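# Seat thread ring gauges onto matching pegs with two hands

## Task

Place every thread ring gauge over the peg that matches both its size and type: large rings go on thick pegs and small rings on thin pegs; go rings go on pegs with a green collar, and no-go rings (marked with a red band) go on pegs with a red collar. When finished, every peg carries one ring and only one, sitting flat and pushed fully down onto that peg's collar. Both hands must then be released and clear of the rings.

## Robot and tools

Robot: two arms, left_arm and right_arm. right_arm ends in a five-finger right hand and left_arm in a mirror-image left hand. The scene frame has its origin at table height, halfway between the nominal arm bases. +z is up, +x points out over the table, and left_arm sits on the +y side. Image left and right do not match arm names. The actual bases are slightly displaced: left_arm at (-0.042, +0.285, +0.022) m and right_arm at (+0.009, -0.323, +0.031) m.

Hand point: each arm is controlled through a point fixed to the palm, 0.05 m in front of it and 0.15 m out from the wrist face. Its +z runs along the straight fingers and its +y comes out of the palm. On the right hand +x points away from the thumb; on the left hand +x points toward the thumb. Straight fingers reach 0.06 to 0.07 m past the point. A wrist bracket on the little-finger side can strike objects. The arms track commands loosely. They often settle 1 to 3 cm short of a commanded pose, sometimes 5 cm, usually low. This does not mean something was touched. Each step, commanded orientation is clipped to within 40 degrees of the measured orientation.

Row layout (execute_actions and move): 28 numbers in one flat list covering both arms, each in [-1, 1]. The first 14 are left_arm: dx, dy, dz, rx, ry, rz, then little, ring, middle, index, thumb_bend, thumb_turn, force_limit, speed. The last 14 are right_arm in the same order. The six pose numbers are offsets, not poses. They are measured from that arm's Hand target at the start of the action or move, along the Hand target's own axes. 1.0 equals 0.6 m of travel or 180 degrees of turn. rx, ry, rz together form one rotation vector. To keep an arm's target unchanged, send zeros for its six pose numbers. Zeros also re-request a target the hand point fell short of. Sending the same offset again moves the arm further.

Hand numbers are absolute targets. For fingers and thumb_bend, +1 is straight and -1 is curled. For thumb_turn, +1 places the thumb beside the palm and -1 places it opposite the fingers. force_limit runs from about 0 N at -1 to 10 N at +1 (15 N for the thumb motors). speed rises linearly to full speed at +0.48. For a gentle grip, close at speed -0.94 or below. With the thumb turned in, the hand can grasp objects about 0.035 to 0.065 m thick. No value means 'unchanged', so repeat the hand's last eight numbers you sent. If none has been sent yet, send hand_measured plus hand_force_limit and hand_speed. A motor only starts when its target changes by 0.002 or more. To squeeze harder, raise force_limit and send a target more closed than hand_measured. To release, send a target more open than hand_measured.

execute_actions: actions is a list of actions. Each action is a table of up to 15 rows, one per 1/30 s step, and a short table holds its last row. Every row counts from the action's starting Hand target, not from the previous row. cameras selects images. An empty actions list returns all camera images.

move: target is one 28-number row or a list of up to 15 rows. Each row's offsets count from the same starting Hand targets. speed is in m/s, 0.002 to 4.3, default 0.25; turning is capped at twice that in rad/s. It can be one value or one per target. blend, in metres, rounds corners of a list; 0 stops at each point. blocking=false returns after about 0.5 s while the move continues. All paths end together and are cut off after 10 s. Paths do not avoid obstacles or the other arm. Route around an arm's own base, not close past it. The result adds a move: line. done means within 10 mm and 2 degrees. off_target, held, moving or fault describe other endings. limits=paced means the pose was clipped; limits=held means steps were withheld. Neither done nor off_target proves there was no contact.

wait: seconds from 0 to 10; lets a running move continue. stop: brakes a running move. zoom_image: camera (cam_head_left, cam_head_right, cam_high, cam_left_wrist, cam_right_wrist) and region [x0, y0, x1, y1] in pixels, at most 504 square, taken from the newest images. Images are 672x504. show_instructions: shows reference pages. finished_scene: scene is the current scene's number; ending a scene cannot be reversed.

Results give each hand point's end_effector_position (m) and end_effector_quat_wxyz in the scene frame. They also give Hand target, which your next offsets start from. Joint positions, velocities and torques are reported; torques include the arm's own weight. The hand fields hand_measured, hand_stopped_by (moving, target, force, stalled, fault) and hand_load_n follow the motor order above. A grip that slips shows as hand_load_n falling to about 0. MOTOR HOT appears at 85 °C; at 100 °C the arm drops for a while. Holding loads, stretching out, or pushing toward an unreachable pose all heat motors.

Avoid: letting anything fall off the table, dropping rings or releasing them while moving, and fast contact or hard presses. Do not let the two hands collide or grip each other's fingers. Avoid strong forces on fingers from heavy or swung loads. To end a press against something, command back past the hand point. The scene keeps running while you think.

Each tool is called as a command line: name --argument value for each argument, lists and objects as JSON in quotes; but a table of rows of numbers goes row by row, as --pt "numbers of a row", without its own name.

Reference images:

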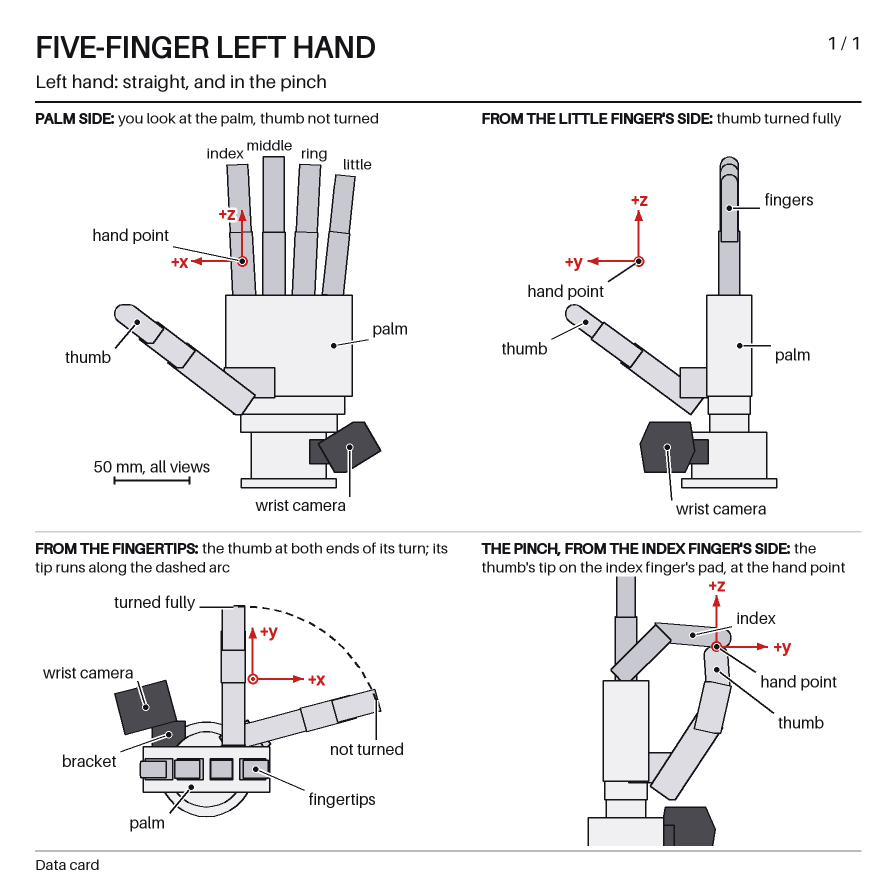

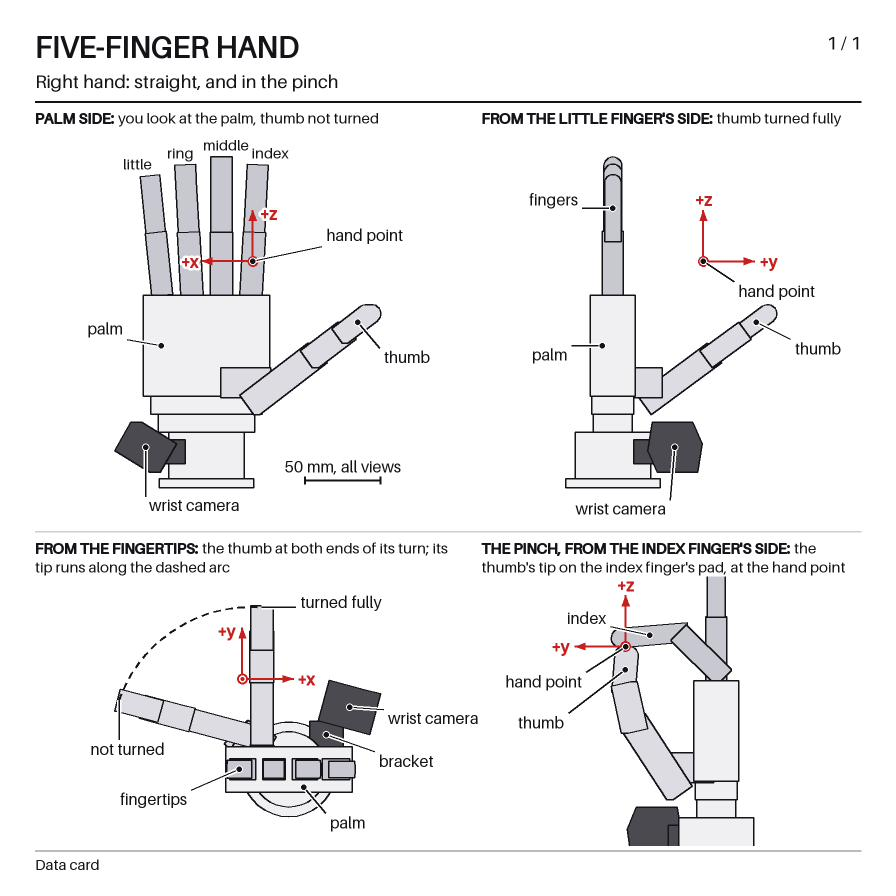

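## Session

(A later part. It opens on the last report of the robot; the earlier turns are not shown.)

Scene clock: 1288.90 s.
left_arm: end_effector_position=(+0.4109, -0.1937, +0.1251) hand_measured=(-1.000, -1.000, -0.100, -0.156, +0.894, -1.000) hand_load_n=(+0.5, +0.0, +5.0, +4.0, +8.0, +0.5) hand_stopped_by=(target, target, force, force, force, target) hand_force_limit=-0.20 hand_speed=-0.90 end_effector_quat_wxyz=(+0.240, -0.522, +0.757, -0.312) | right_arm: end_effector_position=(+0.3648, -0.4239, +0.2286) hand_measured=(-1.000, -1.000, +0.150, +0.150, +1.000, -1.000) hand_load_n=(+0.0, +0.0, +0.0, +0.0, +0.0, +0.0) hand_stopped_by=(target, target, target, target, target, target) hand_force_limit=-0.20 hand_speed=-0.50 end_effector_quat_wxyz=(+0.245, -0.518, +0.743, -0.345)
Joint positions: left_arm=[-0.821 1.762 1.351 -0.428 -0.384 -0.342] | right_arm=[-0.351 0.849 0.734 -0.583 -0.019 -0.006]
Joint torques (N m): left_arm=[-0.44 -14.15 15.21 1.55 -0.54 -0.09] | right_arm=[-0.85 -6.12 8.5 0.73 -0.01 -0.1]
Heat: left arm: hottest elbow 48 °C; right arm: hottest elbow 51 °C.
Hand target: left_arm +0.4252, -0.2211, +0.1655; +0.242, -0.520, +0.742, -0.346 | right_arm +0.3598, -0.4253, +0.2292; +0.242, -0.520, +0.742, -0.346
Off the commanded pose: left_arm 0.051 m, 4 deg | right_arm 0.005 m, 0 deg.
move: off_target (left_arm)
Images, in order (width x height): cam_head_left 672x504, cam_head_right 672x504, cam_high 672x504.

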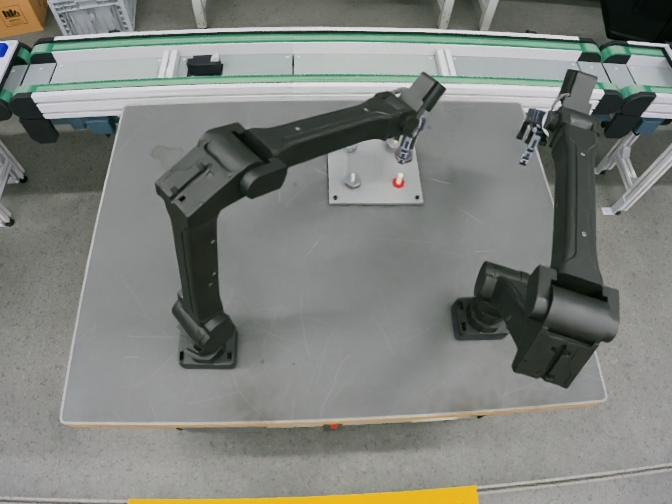

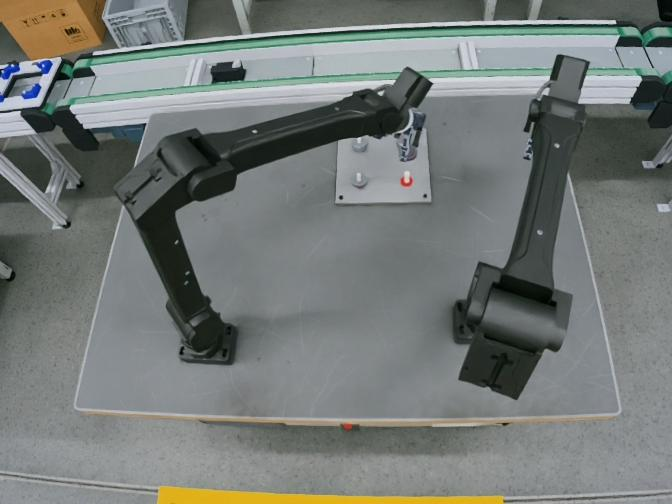

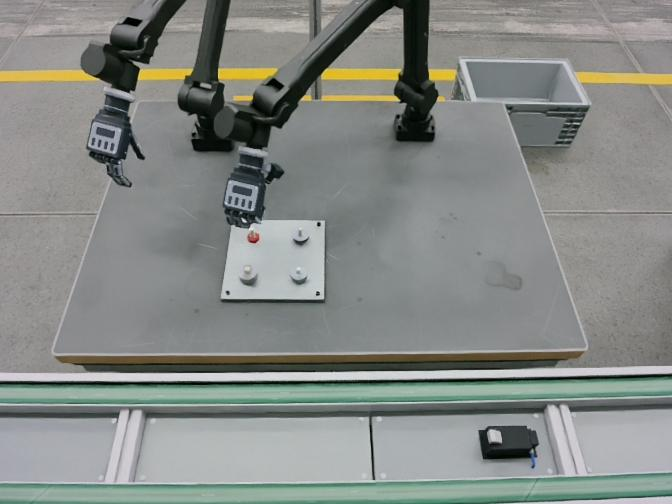

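move --target '[0.0100,0.0497,0.0186,0,0,0,-1,-1,-0.22,-0.22,0.7,-1,-0.2,-0.9,0,0,0,0,0,0,-1,-1,0.15,0.15,1,-1,-0.2,-0.5]' --speed 0.06 --cameras '["cam_head_right","cam_head_left"]'

zoom_image --camera "cam_head_right" --region '[375, 135, 435, 195]'

zoom_image --camera "cam_head_left" --region '[370, 135, 430, 195]'

Scene clock: 1307.10 s.
left_arm: end_effector_position=(+0.4099, -0.2052, +0.1164) hand_measured=(-1.000, -1.000, -0.100, -0.156, +0.894, -1.000) hand_load_n=(+0.0, +0.0, +5.0, +4.0, +8.0, +0.5) hand_stopped_by=(target, target, force, force, force, target) hand_force_limit=-0.20 hand_speed=-0.90 end_effector_quat_wxyz=(+0.242, -0.522, +0.753, -0.319) | right_arm: end_effector_position=(+0.3648, -0.4239, +0.2286) hand_measured=(-1.000, -1.000, +0.150, +0.150, +1.000, -1.000) hand_load_n=(+0.0, +0.0, +0.0, +0.0, +0.0, +0.0) hand_stopped_by=(target, target, target, target, target, target) hand_force_limit=-0.20 hand_speed=-0.50 end_effector_quat_wxyz=(+0.245, -0.518, +0.743, -0.345)
Joint positions: left_arm=[-0.836 1.785 1.351 -0.394 -0.397 -0.355] | right_arm=[-0.351 0.849 0.734 -0.583 -0.019 -0.006]
Joint torques (N m): left_arm=[-0.73 -14.62 10.28 3.04 -0.56 -0.1] | right_arm=[-0.85 -6.12 8.51 0.73 -0.02 -0.1]
Motor temperatures (°C): left_arm=[33 36 49 34 33 32] | right_arm=[33 34 51 34 32 35]
Heat: left arm: hottest elbow 49 °C; right arm: hottest elbow 51 °C.
Hand target: left_arm +0.4133, -0.2230, +0.1354; +0.242, -0.520, +0.742, -0.346 | right_arm +0.3598, -0.4253, +0.2292; +0.242, -0.520, +0.742, -0.346
Off the commanded pose: left_arm 0.026 m, 3 deg | right_arm 0.005 m, 0 deg.
move: off_target (left_arm)
Images, in order (width x height): cam_head_left 672x504, cam_head_right 672x504.

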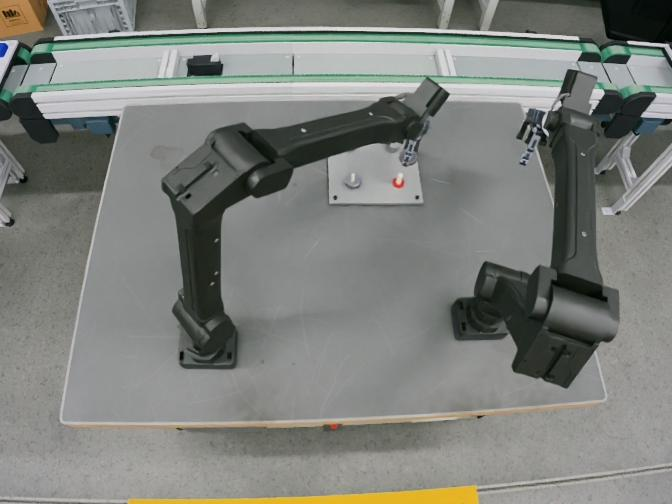

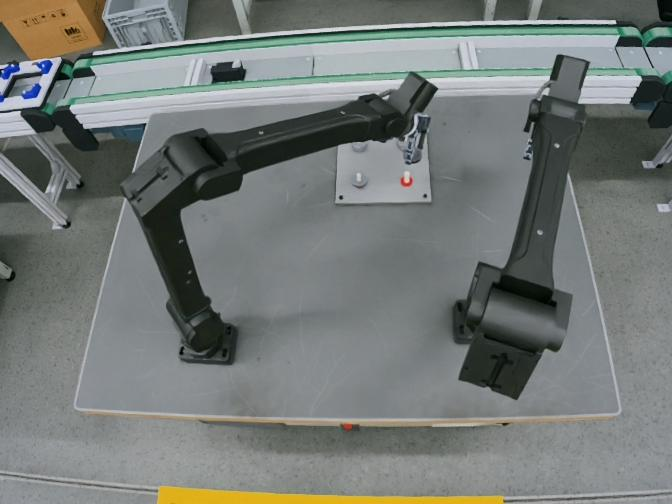

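Scaled by 8.400 from the camera's 672x504 image, which has a finer 960x720 frame.

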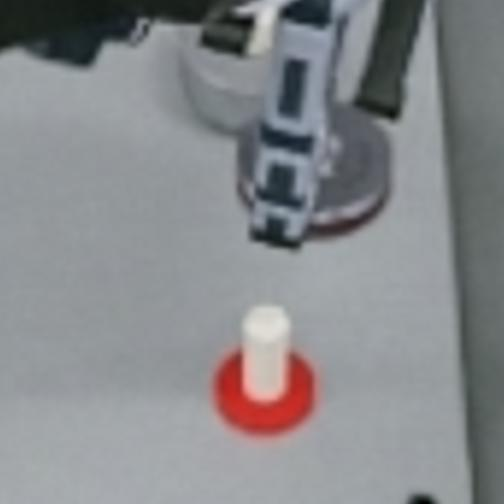

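Scaled by 8.400 from the camera's 672x504 image, which has a finer 960x720 frame.

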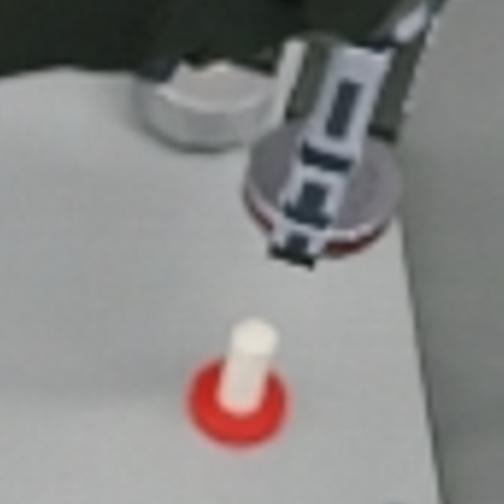

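move --target '[-0.0225,0.0397,-0.0006,0,0,0,-1,-1,-0.22,-0.22,0.7,-1,-0.2,-0.9,0,0,0,0,0,0,-1,-1,0.15,0.15,1,-1,-0.2,-0.5]' --speed 0.06 --cameras '["cam_head_right","cam_head_left"]'

zoom_image --camera "cam_head_right" --region '[375, 135, 435, 195]'

zoom_image --camera "cam_head_left" --region '[370, 135, 430, 195]'

Scene clock: 1325.30 s.
left_arm: end_effector_position=(+0.4013, -0.1952, +0.0926) hand_measured=(-1.000, -1.000, -0.100, -0.156, +0.894, -1.000) hand_load_n=(+0.0, +0.0, +4.5, +3.5, +8.0, +0.5) hand_stopped_by=(target, target, force, force, force, target) hand_force_limit=-0.20 hand_speed=-0.90 end_effector_quat_wxyz=(+0.242, -0.522, +0.754, -0.318) | right_arm: end_effector_position=(+0.3648, -0.4239, +0.2286) hand_measured=(-1.000, -1.000, +0.150, +0.150, +1.000, -1.000) hand_load_n=(+0.0, +0.0, +0.0, +0.0, +0.0, +0.0) hand_stopped_by=(target, target, target, target, target, target) hand_force_limit=-0.20 hand_speed=-0.50 end_effector_quat_wxyz=(+0.245, -0.518, +0.743, -0.345)
Joint positions: left_arm=[-0.836 1.783 1.281 -0.328 -0.397 -0.355] | right_arm=[-0.351 0.849 0.734 -0.583 -0.019 -0.006]
Joint torques (N m): left_arm=[0.03 -16.44 8.24 3.08 -0.35 -0.06] | right_arm=[-0.85 -6.12 8.5 0.72 -0.02 -0.1]
Heat: left arm: hottest elbow 48 °C; right arm: hottest elbow 51 °C.
Hand target: left_arm +0.4032, -0.2049, +0.1174; +0.242, -0.520, +0.742, -0.346 | right_arm +0.3598, -0.4253, +0.2292; +0.242, -0.520, +0.742, -0.346
Off the commanded pose: left_arm 0.027 m, 4 deg | right_arm 0.005 m, 0 deg.
move: off_target (left_arm)
Images, in order (width x height): cam_head_left 672x504, cam_head_right 672x504.

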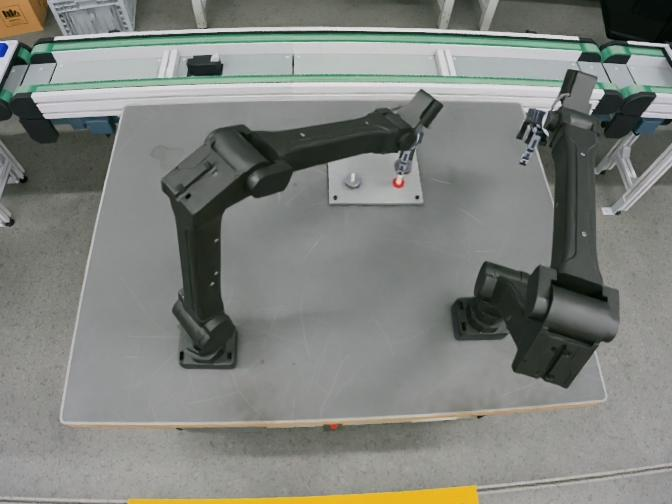

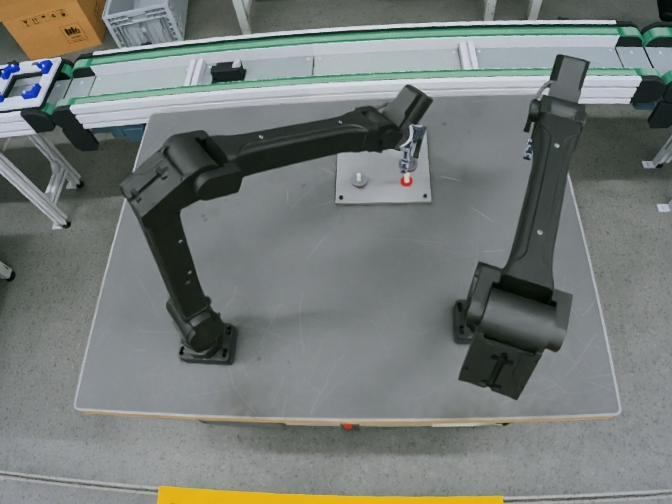

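Scaled by 8.400 from the camera's 672x504 image, which has a finer 960x720 frame.

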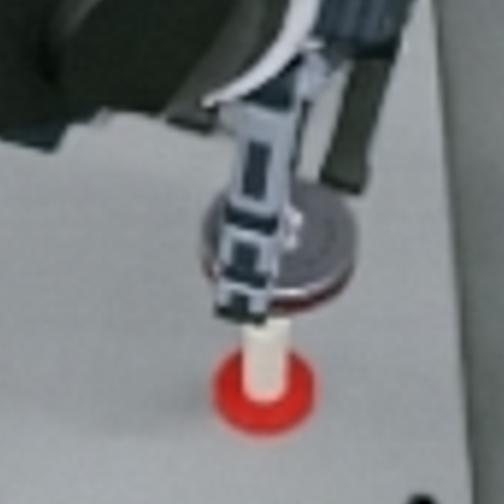

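Scaled by 8.400 from the camera's 672x504 image, which has a finer 960x720 frame.

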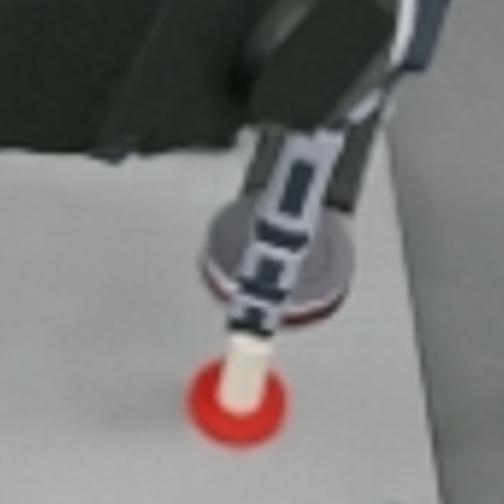

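move --target '[0.0003,0.0068,-0.0081,0.010,0.0055,-0.006,-1,-1,-0.22,-0.22,0.7,-1,-0.2,-0.9,0,0,0,0,0,0,-1,-1,0.15,0.15,1,-1,-0.2,-0.5]' --speed 0.05 --cameras '["cam_head_right","cam_head_left"]'

zoom_image --camera "cam_head_right" --region '[375, 135, 435, 195]'

zoom_image --camera "cam_head_left" --region '[370, 135, 430, 195]'

Scene clock: 1345.50 s.
left_arm: end_effector_position=(+0.3974, -0.1914, +0.0929) hand_measured=(-1.000, -1.000, -0.100, -0.156, +0.894, -1.000) hand_load_n=(+0.0, +0.0, +5.0, +4.0, +8.0, +0.5) hand_stopped_by=(target, target, force, force, force, target) hand_force_limit=-0.20 hand_speed=-0.90 end_effector_quat_wxyz=(+0.242, -0.522, +0.746, -0.335) | right_arm: end_effector_position=(+0.3648, -0.4239, +0.2286) hand_measured=(-1.000, -1.000, +0.150, +0.150, +1.000, -1.000) hand_load_n=(+0.0, +0.0, +0.0, +0.0, +0.0, +0.0) hand_stopped_by=(target, target, target, target, target, target) hand_force_limit=-0.20 hand_speed=-0.50 end_effector_quat_wxyz=(+0.245, -0.518, +0.743, -0.345)
Joint positions: left_arm=[-0.836 1.758 1.229 -0.264 -0.395 -0.356] | right_arm=[-0.351 0.849 0.734 -0.583 -0.019 -0.006]
Joint torques (N m): left_arm=[-0.38 -16.03 8.21 3.17 -0.35 -0.11] | right_arm=[-0.85 -6.12 8.51 0.73 -0.01 -0.1]
Heat: left arm: hottest elbow 47 °C; right arm: hottest elbow 52 °C.
Hand target: left_arm +0.3972, -0.2029, +0.1175; +0.241, -0.520, +0.734, -0.365 | right_arm +0.3598, -0.4253, +0.2292; +0.242, -0.520, +0.742, -0.346
Off the commanded pose: left_arm 0.027 m, 4 deg | right_arm 0.005 m, 0 deg.
move: off_target (left_arm)
Images, in order (width x height): cam_head_left 672x504, cam_head_right 672x504.

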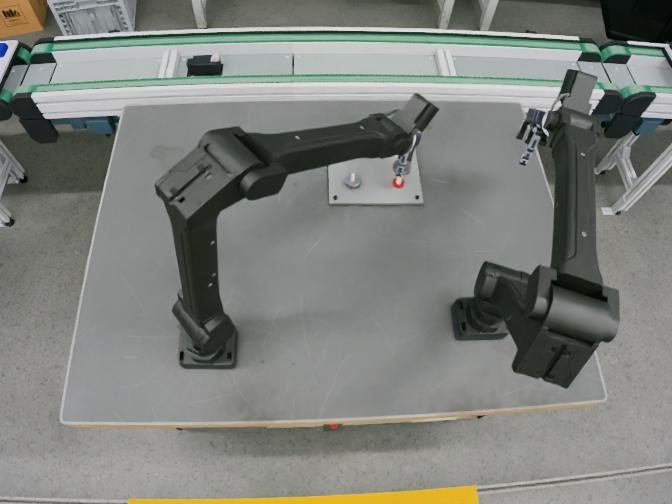

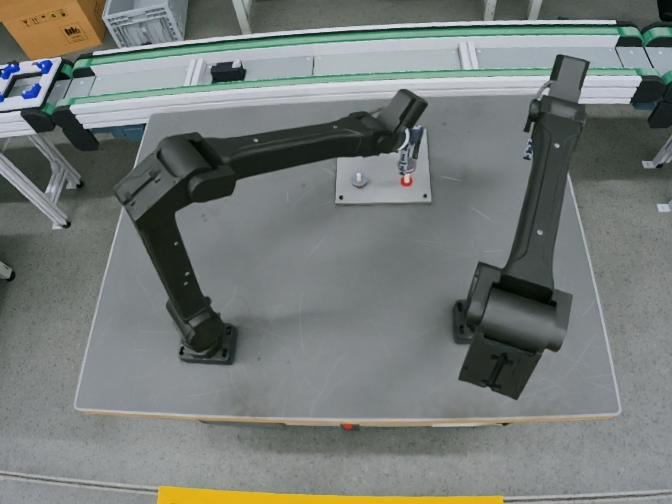

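Scaled by 8.400 from the camera's 672x504 image, which has a finer 960x720 frame.

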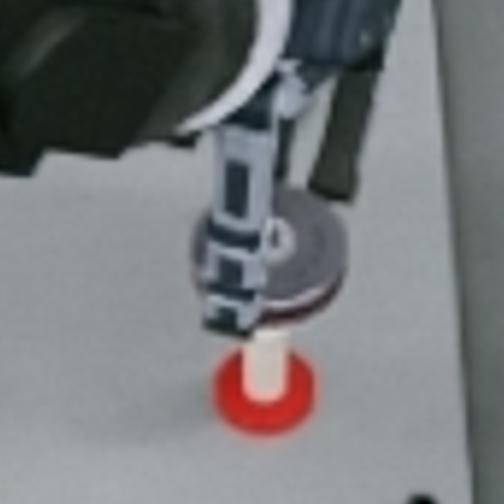

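Scaled by 8.400 from the camera's 672x504 image, which has a finer 960x720 frame.

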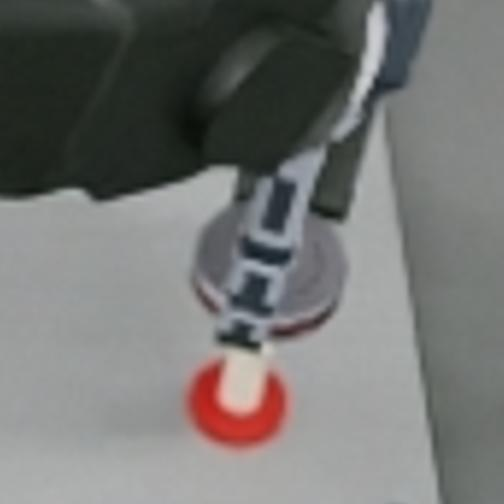

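move --target '[0.0030,0.0172,0.0106,0,0,0,-1,-1,-0.22,-0.22,0.7,-1,-0.2,-0.9,0,0,0,0,0,0,-1,-1,0.15,0.15,1,-1,-0.2,-0.5]' --speed 0.03 --cameras '["cam_head_left","cam_head_right"]'

zoom_image --camera "cam_head_right" --region '[375, 135, 435, 195]'

zoom_image --camera "cam_head_left" --region '[370, 135, 430, 195]'

Scene clock: 1374.33 s.
left_arm: end_effector_position=(+0.3971, -0.1923, +0.0904) hand_measured=(-1.000, -1.000, -0.100, -0.156, +0.894, -1.000) hand_load_n=(+0.0, +0.0, +5.0, +3.5, +8.0, +0.0) hand_stopped_by=(target, target, force, force, force, target) hand_force_limit=-0.20 hand_speed=-0.90 end_effector_quat_wxyz=(+0.242, -0.522, +0.743, -0.342) | right_arm: end_effector_position=(+0.3648, -0.4239, +0.2286) hand_measured=(-1.000, -1.000, +0.150, +0.150, +1.000, -1.000) hand_load_n=(+0.0, +0.0, +0.0, +0.0, +0.0, +0.0) hand_stopped_by=(target, target, target, target, target, target) hand_force_limit=-0.20 hand_speed=-0.50 end_effector_quat_wxyz=(+0.245, -0.518, +0.743, -0.345)
Joint positions: left_arm=[-0.837 1.758 1.214 -0.235 -0.395 -0.36] | right_arm=[-0.351 0.849 0.734 -0.583 -0.019 -0.006]
Joint torques (N m): left_arm=[-0.62 -14.62 8.1 3.26 -0.51 -0.1] | right_arm=[-0.85 -6.12 8.5 0.72 -0.01 -0.1]
Heat: left arm: hottest elbow 46 °C; right arm: hottest elbow 52 °C.
Hand target: left_arm +0.3952, -0.2043, +0.1054; +0.241, -0.520, +0.734, -0.364 | right_arm +0.3598, -0.4253, +0.2292; +0.242, -0.520, +0.742, -0.346
Off the commanded pose: left_arm 0.019 m, 3 deg | right_arm 0.005 m, 0 deg.
move: off_target (left_arm)
Images, in order (width x height): cam_head_left 672x504, cam_head_right 672x504.

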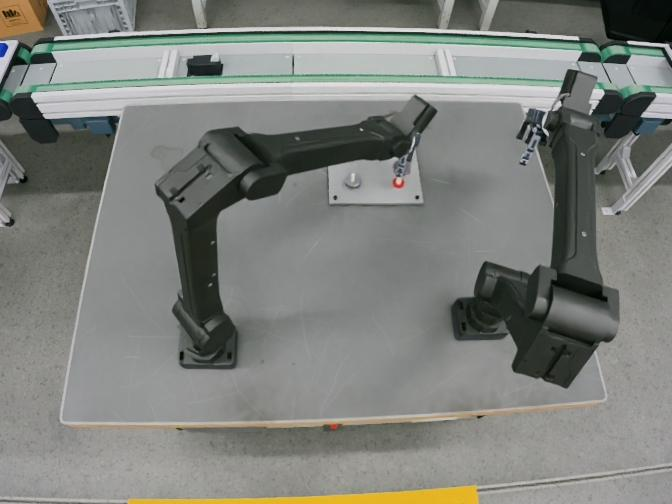

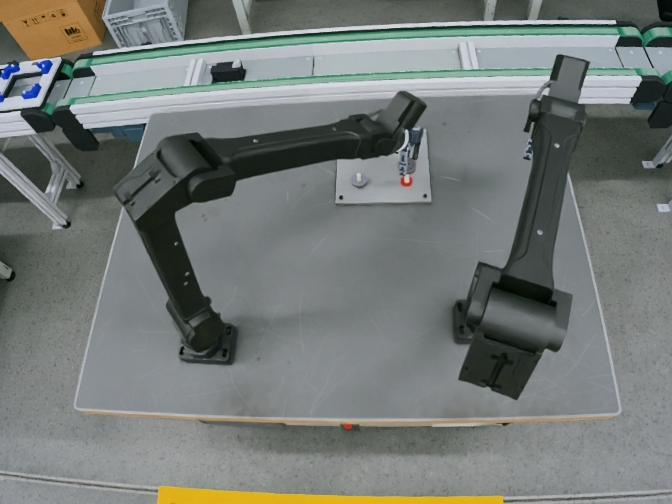

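Scaled by 8.400 from the camera's 672x504 image, which has a finer 960x720 frame.

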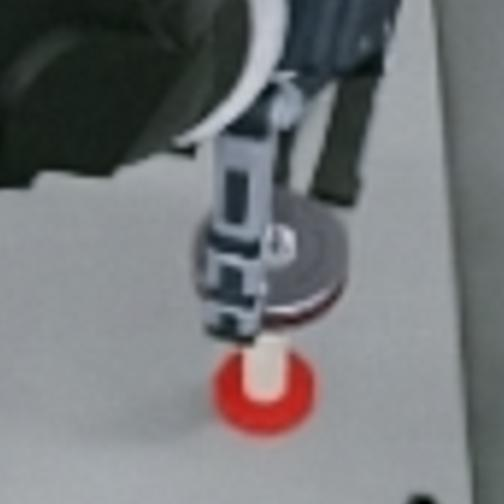

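Scaled by 8.400 from the camera's 672x504 image, which has a finer 960x720 frame.

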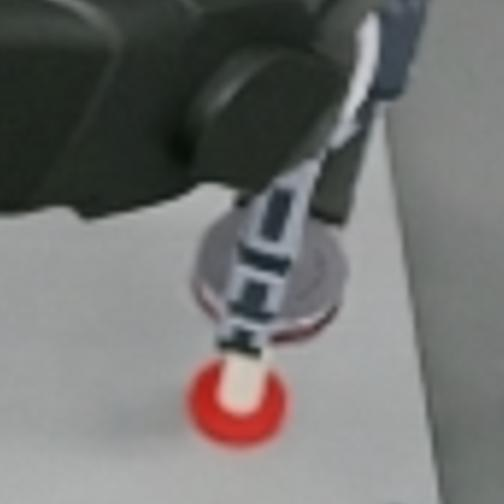

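move --target '[0.0041,0.0192,0.0082,0,0,0,-1,-1,-0.22,-0.22,0.7,-1,-0.2,-0.9,0,0,0,0,0,0,-1,-1,0.15,0.15,1,-1,-0.2,-0.5]' --speed 0.03 --cameras '["cam_head_left","cam_head_right"]'

zoom_image --camera "cam_head_right" --region '[375, 135, 435, 195]'

zoom_image --camera "cam_head_left" --region '[370, 135, 430, 195]'

Scene clock: 1387.03 s.
left_arm: end_effector_position=(+0.3934, -0.1945, +0.0857) hand_measured=(-1.000, -1.000, -0.100, -0.156, +0.894, -1.000) hand_load_n=(+0.0, +0.0, +5.0, +4.0, +8.0, +0.5) hand_stopped_by=(target, target, force, force, force, target) hand_force_limit=-0.20 hand_speed=-0.90 end_effector_quat_wxyz=(+0.243, -0.522, +0.740, -0.347) | right_arm: end_effector_position=(+0.3648, -0.4239, +0.2286) hand_measured=(-1.000, -1.000, +0.150, +0.150, +1.000, -1.000) hand_load_n=(+0.0, +0.0, +0.0, +0.0, +0.0, +0.0) hand_stopped_by=(target, target, target, target, target, target) hand_force_limit=-0.20 hand_speed=-0.50 end_effector_quat_wxyz=(+0.245, -0.518, +0.743, -0.345)
Joint positions: left_arm=[-0.845 1.76 1.197 -0.207 -0.4 -0.365] | right_arm=[-0.351 0.849 0.734 -0.583 -0.019 -0.006]
Joint torques (N m): left_arm=[-0.97 -13.51 8.1 3.15 -0.52 -0.1] | right_arm=[-0.79 -6.12 8.5 0.73 -0.02 -0.1]
Heat: left arm: hottest elbow 45 °C; right arm: hottest elbow 52 °C.
Hand target: left_arm +0.3911, -0.2060, +0.0934; +0.241, -0.520, +0.734, -0.365 | right_arm +0.3598, -0.4253, +0.2292; +0.242, -0.520, +0.742, -0.346
Off the commanded pose: left_arm 0.014 m, 2 deg | right_arm 0.005 m, 0 deg.
move: off_target (left_arm)
Images, in order (width x height): cam_head_left 672x504, cam_head_right 672x504.

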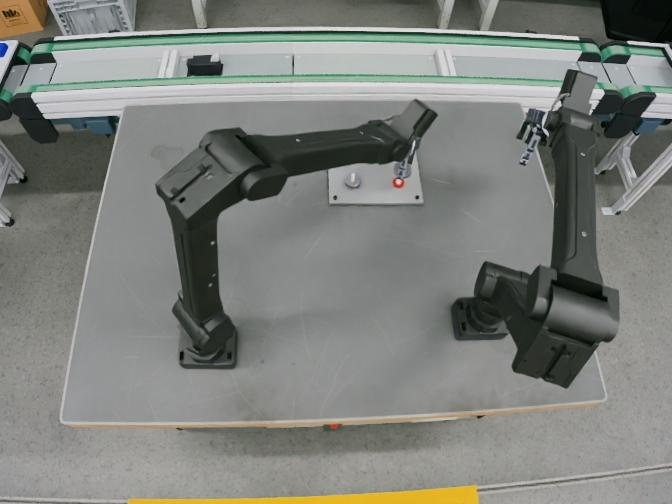

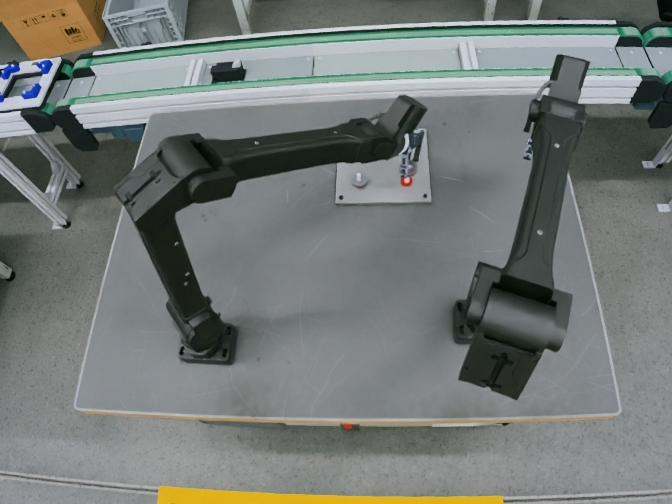

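Scaled by 8.400 from the camera's 672x504 image, which has a finer 960x720 frame.

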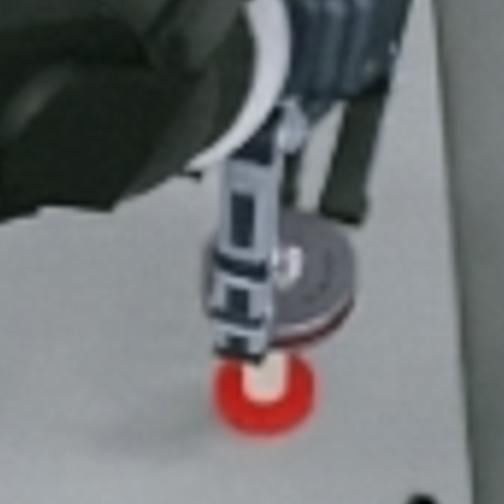

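Scaled by 8.400 from the camera's 672x504 image, which has a finer 960x720 frame.

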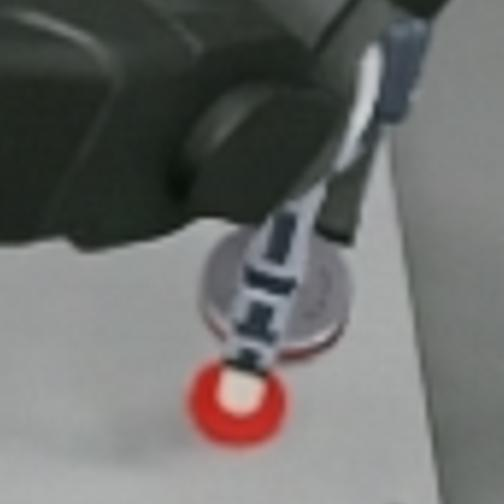

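move --target '[-0.0007,0.0169,0.0109,0,0,0,-1,-1,-0.22,-0.22,0.7,-1,-0.2,-0.9,0,0,0,0,0,0,-1,-1,0.15,0.15,1,-1,-0.2,-0.5]' --speed 0.03 --cameras '["cam_head_left","cam_head_right"]'

zoom_image --camera "cam_head_right" --region '[375, 135, 435, 195]'

zoom_image --camera "cam_head_left" --region '[370, 135, 430, 195]'

Scene clock: 1394.53 s.
left_arm: end_effector_position=(+0.3925, -0.1932, +0.0720) hand_measured=(-1.000, -1.000, -0.100, -0.156, +0.894, -1.000) hand_load_n=(+0.0, +0.0, +5.0, +3.5, +8.5, +0.5) hand_stopped_by=(target, target, force, force, force, target) hand_force_limit=-0.20 hand_speed=-0.90 end_effector_quat_wxyz=(+0.243, -0.522, +0.741, -0.346) | right_arm: end_effector_position=(+0.3648, -0.4239, +0.2286) hand_measured=(-1.000, -1.000, +0.150, +0.150, +1.000, -1.000) hand_load_n=(+0.0, +0.0, +0.0, +0.0, +0.5, +0.0) hand_stopped_by=(target, target, target, target, target, target) hand_force_limit=-0.20 hand_speed=-0.50 end_effector_quat_wxyz=(+0.245, -0.518, +0.743, -0.345)
Joint positions: left_arm=[-0.845 1.777 1.18 -0.176 -0.4 -0.366] | right_arm=[-0.351 0.849 0.734 -0.583 -0.019 -0.006]
Joint torques (N m): left_arm=[-0.97 -13.8 7.94 3.34 -0.53 -0.11] | right_arm=[-0.85 -6.12 8.51 0.72 -0.02 -0.1]
Heat: left arm: hottest elbow 45 °C; right arm: hottest elbow 52 °C.
Hand target: left_arm +0.3902, -0.2055, +0.0814; +0.241, -0.520, +0.734, -0.365 | right_arm +0.3598, -0.4253, +0.2292; +0.242, -0.520, +0.742, -0.346
Off the commanded pose: left_arm 0.016 m, 2 deg | right_arm 0.005 m, 0 deg.
move: off_target (left_arm)
Images, in order (width x height): cam_head_left 672x504, cam_head_right 672x504.

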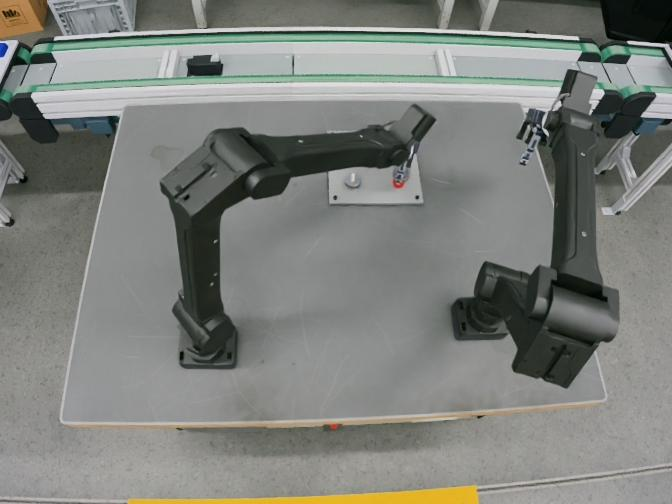

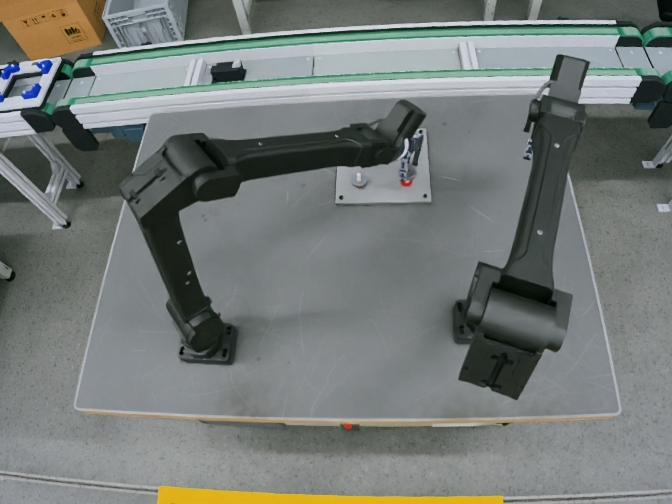

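Scaled by 8.400 from the camera's 672x504 image, which has a finer 960x720 frame.

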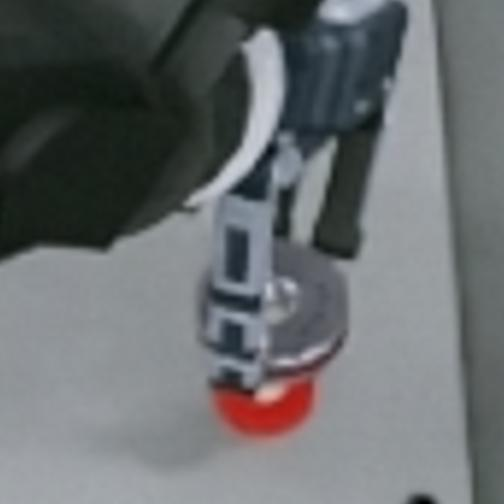

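Scaled by 8.400 from the camera's 672x504 image, which has a finer 960x720 frame.

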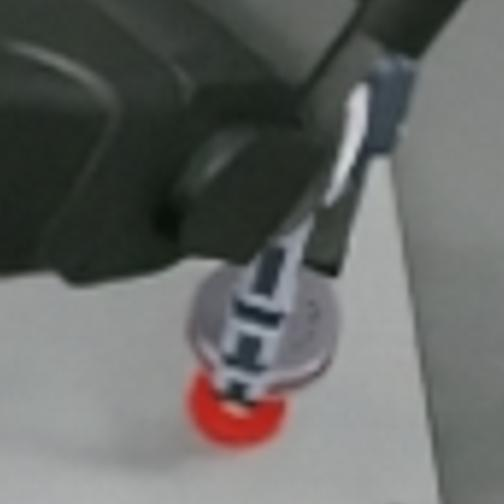

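move --target '[-0.0004,0.0169,0.0109,0,0,0,-1,-1,-0.22,-0.22,0.7,-1,-0.2,-0.9,0,0,0,0,0,0,-1,-1,0.15,0.15,1,-1,-0.2,-0.5]' --speed 0.03 --cameras '["cam_head_left","cam_head_right"]'

zoom_image --camera "cam_head_right" --region '[375, 135, 435, 195]'

zoom_image --camera "cam_head_left" --region '[370, 135, 430, 195]'

Scene clock: 1402.93 s.
left_arm: end_effector_position=(+0.3939, -0.1959, +0.0702) hand_measured=(-1.000, -1.000, -0.100, -0.156, +0.894, -1.000) hand_load_n=(+0.0, +0.0, +4.5, +3.5, +8.0, +0.0) hand_stopped_by=(target, target, force, force, force, target) hand_force_limit=-0.20 hand_speed=-0.90 end_effector_quat_wxyz=(+0.244, -0.522, +0.736, -0.355) | right_arm: end_effector_position=(+0.3648, -0.4239, +0.2286) hand_measured=(-1.000, -1.000, +0.150, +0.150, +1.000, -1.000) hand_load_n=(+0.0, +0.0, +0.0, +0.0, +0.0, +0.0) hand_stopped_by=(target, target, target, target, target, target) hand_force_limit=-0.20 hand_speed=-0.50 end_effector_quat_wxyz=(+0.245, -0.518, +0.743, -0.345)
Joint positions: left_arm=[-0.847 1.782 1.171 -0.143 -0.402 -0.367] | right_arm=[-0.351 0.849 0.734 -0.583 -0.019 -0.006]
Joint torques (N m): left_arm=[-0.79 -12.86 7.5 3.28 -0.48 -0.11] | right_arm=[-0.79 -6.18 8.5 0.73 -0.01 -0.1]
Heat: left arm: hottest elbow 45 °C; right arm: hottest elbow 52 °C.
Hand target: left_arm +0.3891, -0.2051, +0.0694; +0.241, -0.520, +0.734, -0.365 | right_arm +0.3598, -0.4253, +0.2292; +0.242, -0.520, +0.742, -0.346
Off the commanded pose: left_arm 0.010 m, 1 deg | right_arm 0.005 m, 0 deg.
move: done
Images, in order (width x height): cam_head_left 672x504, cam_head_right 672x504.

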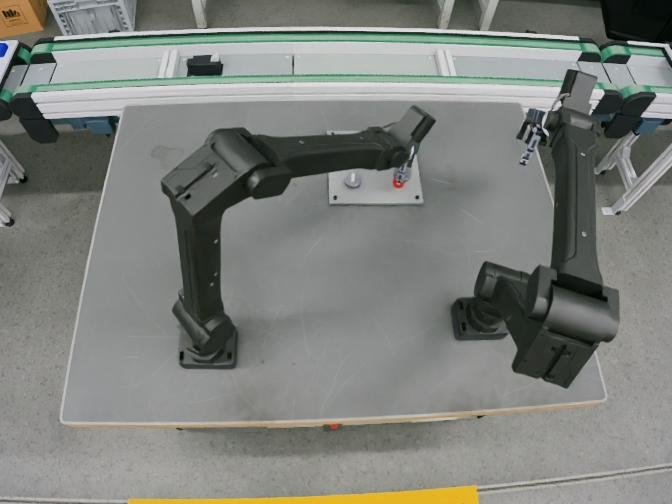

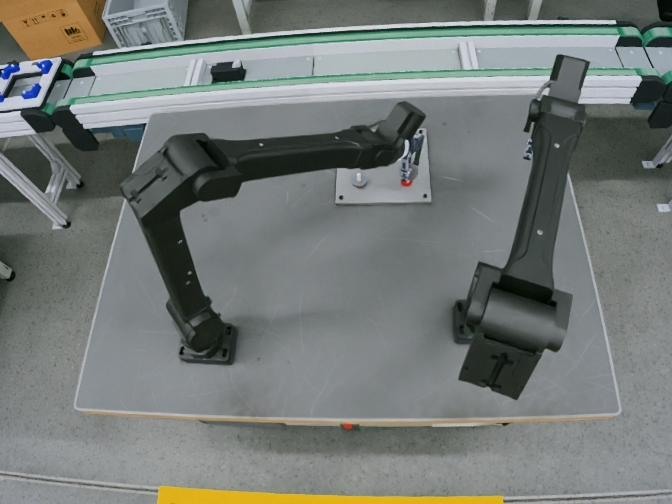

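Scaled by 8.400 from the camera's 672x504 image, which has a finer 960x720 frame.

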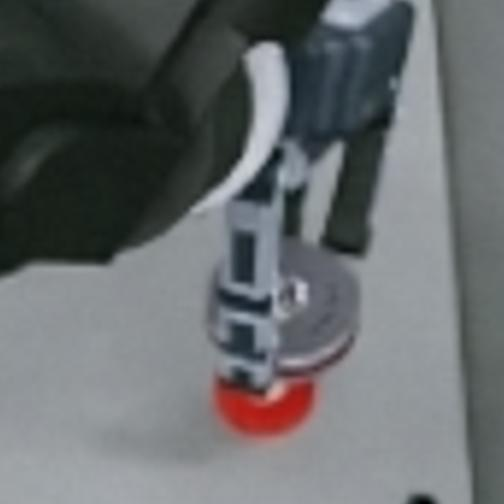

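Scaled by 8.400 from the camera's 672x504 image, which has a finer 960x720 frame.

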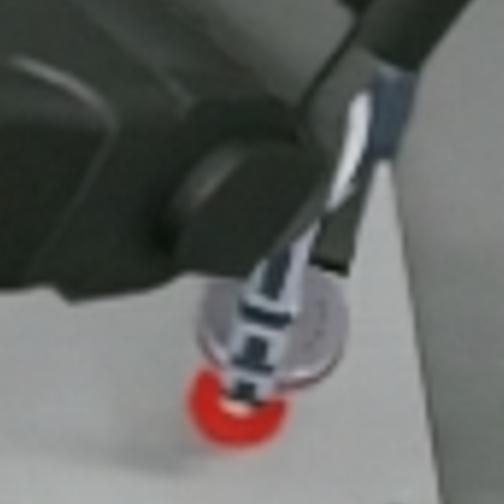

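move --target '[-0.0039,-0.0226,-0.0200,0,0,0,-1,-1,-0.22,-0.22,0.7,-1,-0.2,-0.9,0,0,0,0,0,0,-1,-1,0.15,0.15,1,-1,-0.2,-0.5]' --speed 0.03 --cameras '["cam_head_left","cam_head_right"]'

zoom_image --camera "cam_head_right" --region '[375, 135, 435, 195]'

zoom_image --camera "cam_head_left" --region '[370, 135, 430, 195]'

Scene clock: 1411.87 s.
left_arm: end_effector_position=(+0.3934, -0.1953, +0.0701) hand_measured=(-1.000, -1.000, -0.100, -0.156, +0.894, -1.000) hand_load_n=(+0.0, +0.0, +5.0, +4.0, +8.5, +0.5) hand_stopped_by=(target, target, force, force, force, target) hand_force_limit=-0.20 hand_speed=-0.90 end_effector_quat_wxyz=(+0.244, -0.522, +0.737, -0.353) | right_arm: end_effector_position=(+0.3648, -0.4239, +0.2286) hand_measured=(-1.000, -1.000, +0.150, +0.150, +1.000, -1.000) hand_load_n=(+0.0, +0.0, +0.0, +0.0, +0.0, +0.0) hand_stopped_by=(target, target, target, target, target, target) hand_force_limit=-0.20 hand_speed=-0.50 end_effector_quat_wxyz=(+0.245, -0.518, +0.743, -0.345)
Joint positions: left_arm=[-0.847 1.781 1.171 -0.146 -0.402 -0.367] | right_arm=[-0.351 0.849 0.734 -0.583 -0.019 -0.006]
Joint torques (N m): left_arm=[-0.56 -15.5 8.31 1.24 -0.37 -0.06] | right_arm=[-0.85 -6.18 8.5 0.73 -0.02 -0.1]
Motor temperatures (°C): left_arm=[33 38 44 34 33 32] | right_arm=[33 34 52 34 32 35]
Heat: left arm: hottest elbow 44 °C; right arm: hottest elbow 52 °C.
Hand target: left_arm +0.3890, -0.2021, +0.0872; +0.241, -0.520, +0.734, -0.364 | right_arm +0.3598, -0.4253, +0.2292; +0.242, -0.520, +0.742, -0.346
Off the commanded pose: left_arm 0.019 m, 1 deg | right_arm 0.005 m, 0 deg.
move: off_target (left_arm)
Images, in order (width x height): cam_head_left 672x504, cam_head_right 672x504.

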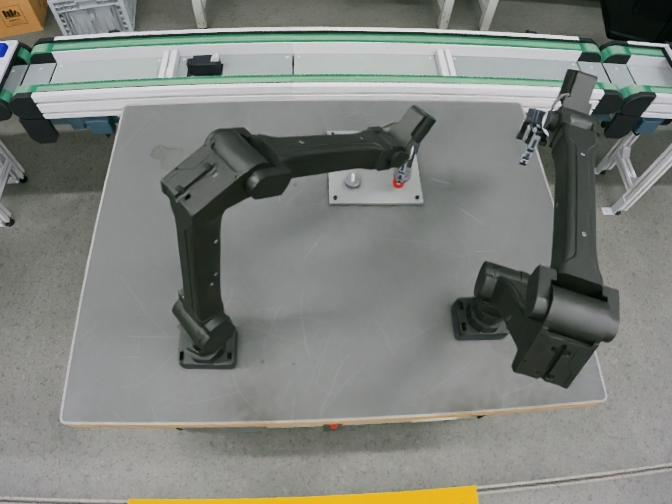

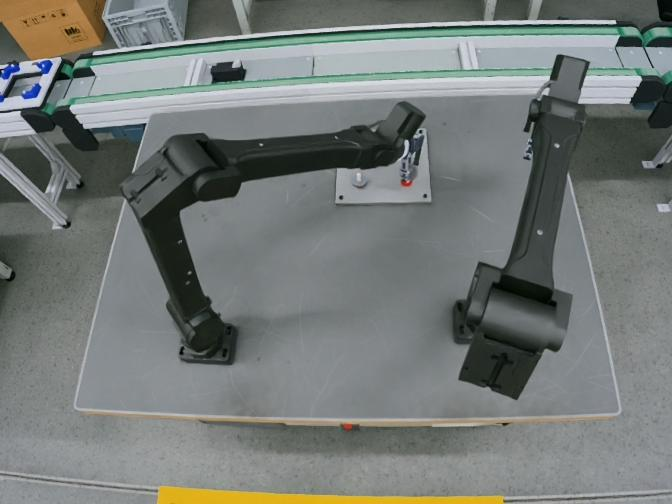

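Scaled by 8.400 from the camera's 672x504 image, which has a finer 960x720 frame.

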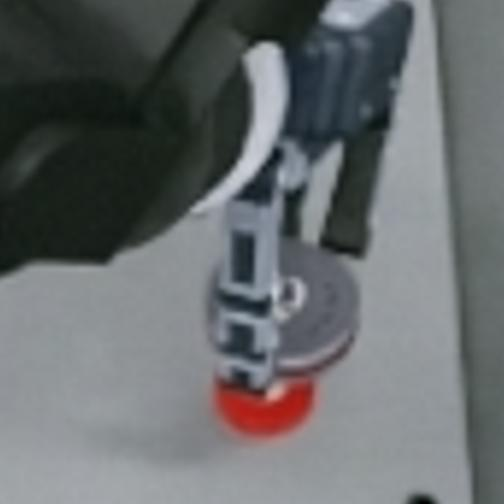

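Scaled by 8.400 from the camera's 672x504 image, which has a finer 960x720 frame.

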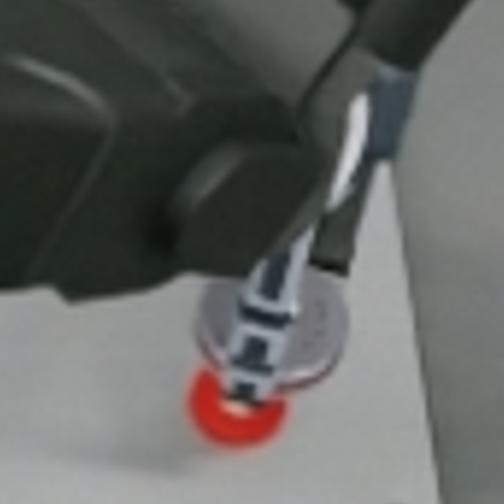

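move --target '[-0.0050,-0.0126,-0.0111,0,0,0,-1,-1,-0.22,-0.22,0.7,-1,-0.2,-0.9,0,0,0,0,0,0,-1,-1,0.15,0.15,1,-1,-0.2,-0.5]' --speed 0.03

Scene clock: 1423.17 s.
left_arm: end_effector_position=(+0.3903, -0.1924, +0.0753) hand_measured=(-1.000, -1.000, -0.100, -0.156, +0.894, -1.000) hand_load_n=(+0.0, +0.0, +4.5, +3.5, +8.0, +0.5) hand_stopped_by=(target, target, force, force, force, target) hand_force_limit=-0.20 hand_speed=-0.90 end_effector_quat_wxyz=(+0.242, -0.522, +0.739, -0.349) | right_arm: end_effector_position=(+0.3648, -0.4239, +0.2286) hand_measured=(-1.000, -1.000, +0.150, +0.150, +1.000, -1.000) hand_load_n=(+0.0, +0.0, +0.0, +0.0, +0.0, +0.5) hand_stopped_by=(target, target, target, target, target, target) hand_force_limit=-0.20 hand_speed=-0.50 end_effector_quat_wxyz=(+0.245, -0.518, +0.743, -0.345)
Joint positions: left_arm=[-0.847 1.766 1.171 -0.171 -0.4 -0.367] | right_arm=[-0.351 0.849 0.734 -0.583 -0.019 -0.006]
Joint torques (N m): left_arm=[-0.21 -15.74 8.59 1.51 -0.34 -0.06] | right_arm=[-0.85 -6.12 8.51 0.73 -0.01 -0.1]
Heat: left arm: hottest elbow 44 °C; right arm: hottest elbow 52 °C.
Hand target: left_arm +0.3896, -0.1989, +0.0973; +0.241, -0.520, +0.734, -0.365 | right_arm +0.3598, -0.4253, +0.2292; +0.242, -0.520, +0.742, -0.346
Off the commanded pose: left_arm 0.023 m, 2 deg | right_arm 0.005 m, 0 deg.
move: off_target (left_arm)


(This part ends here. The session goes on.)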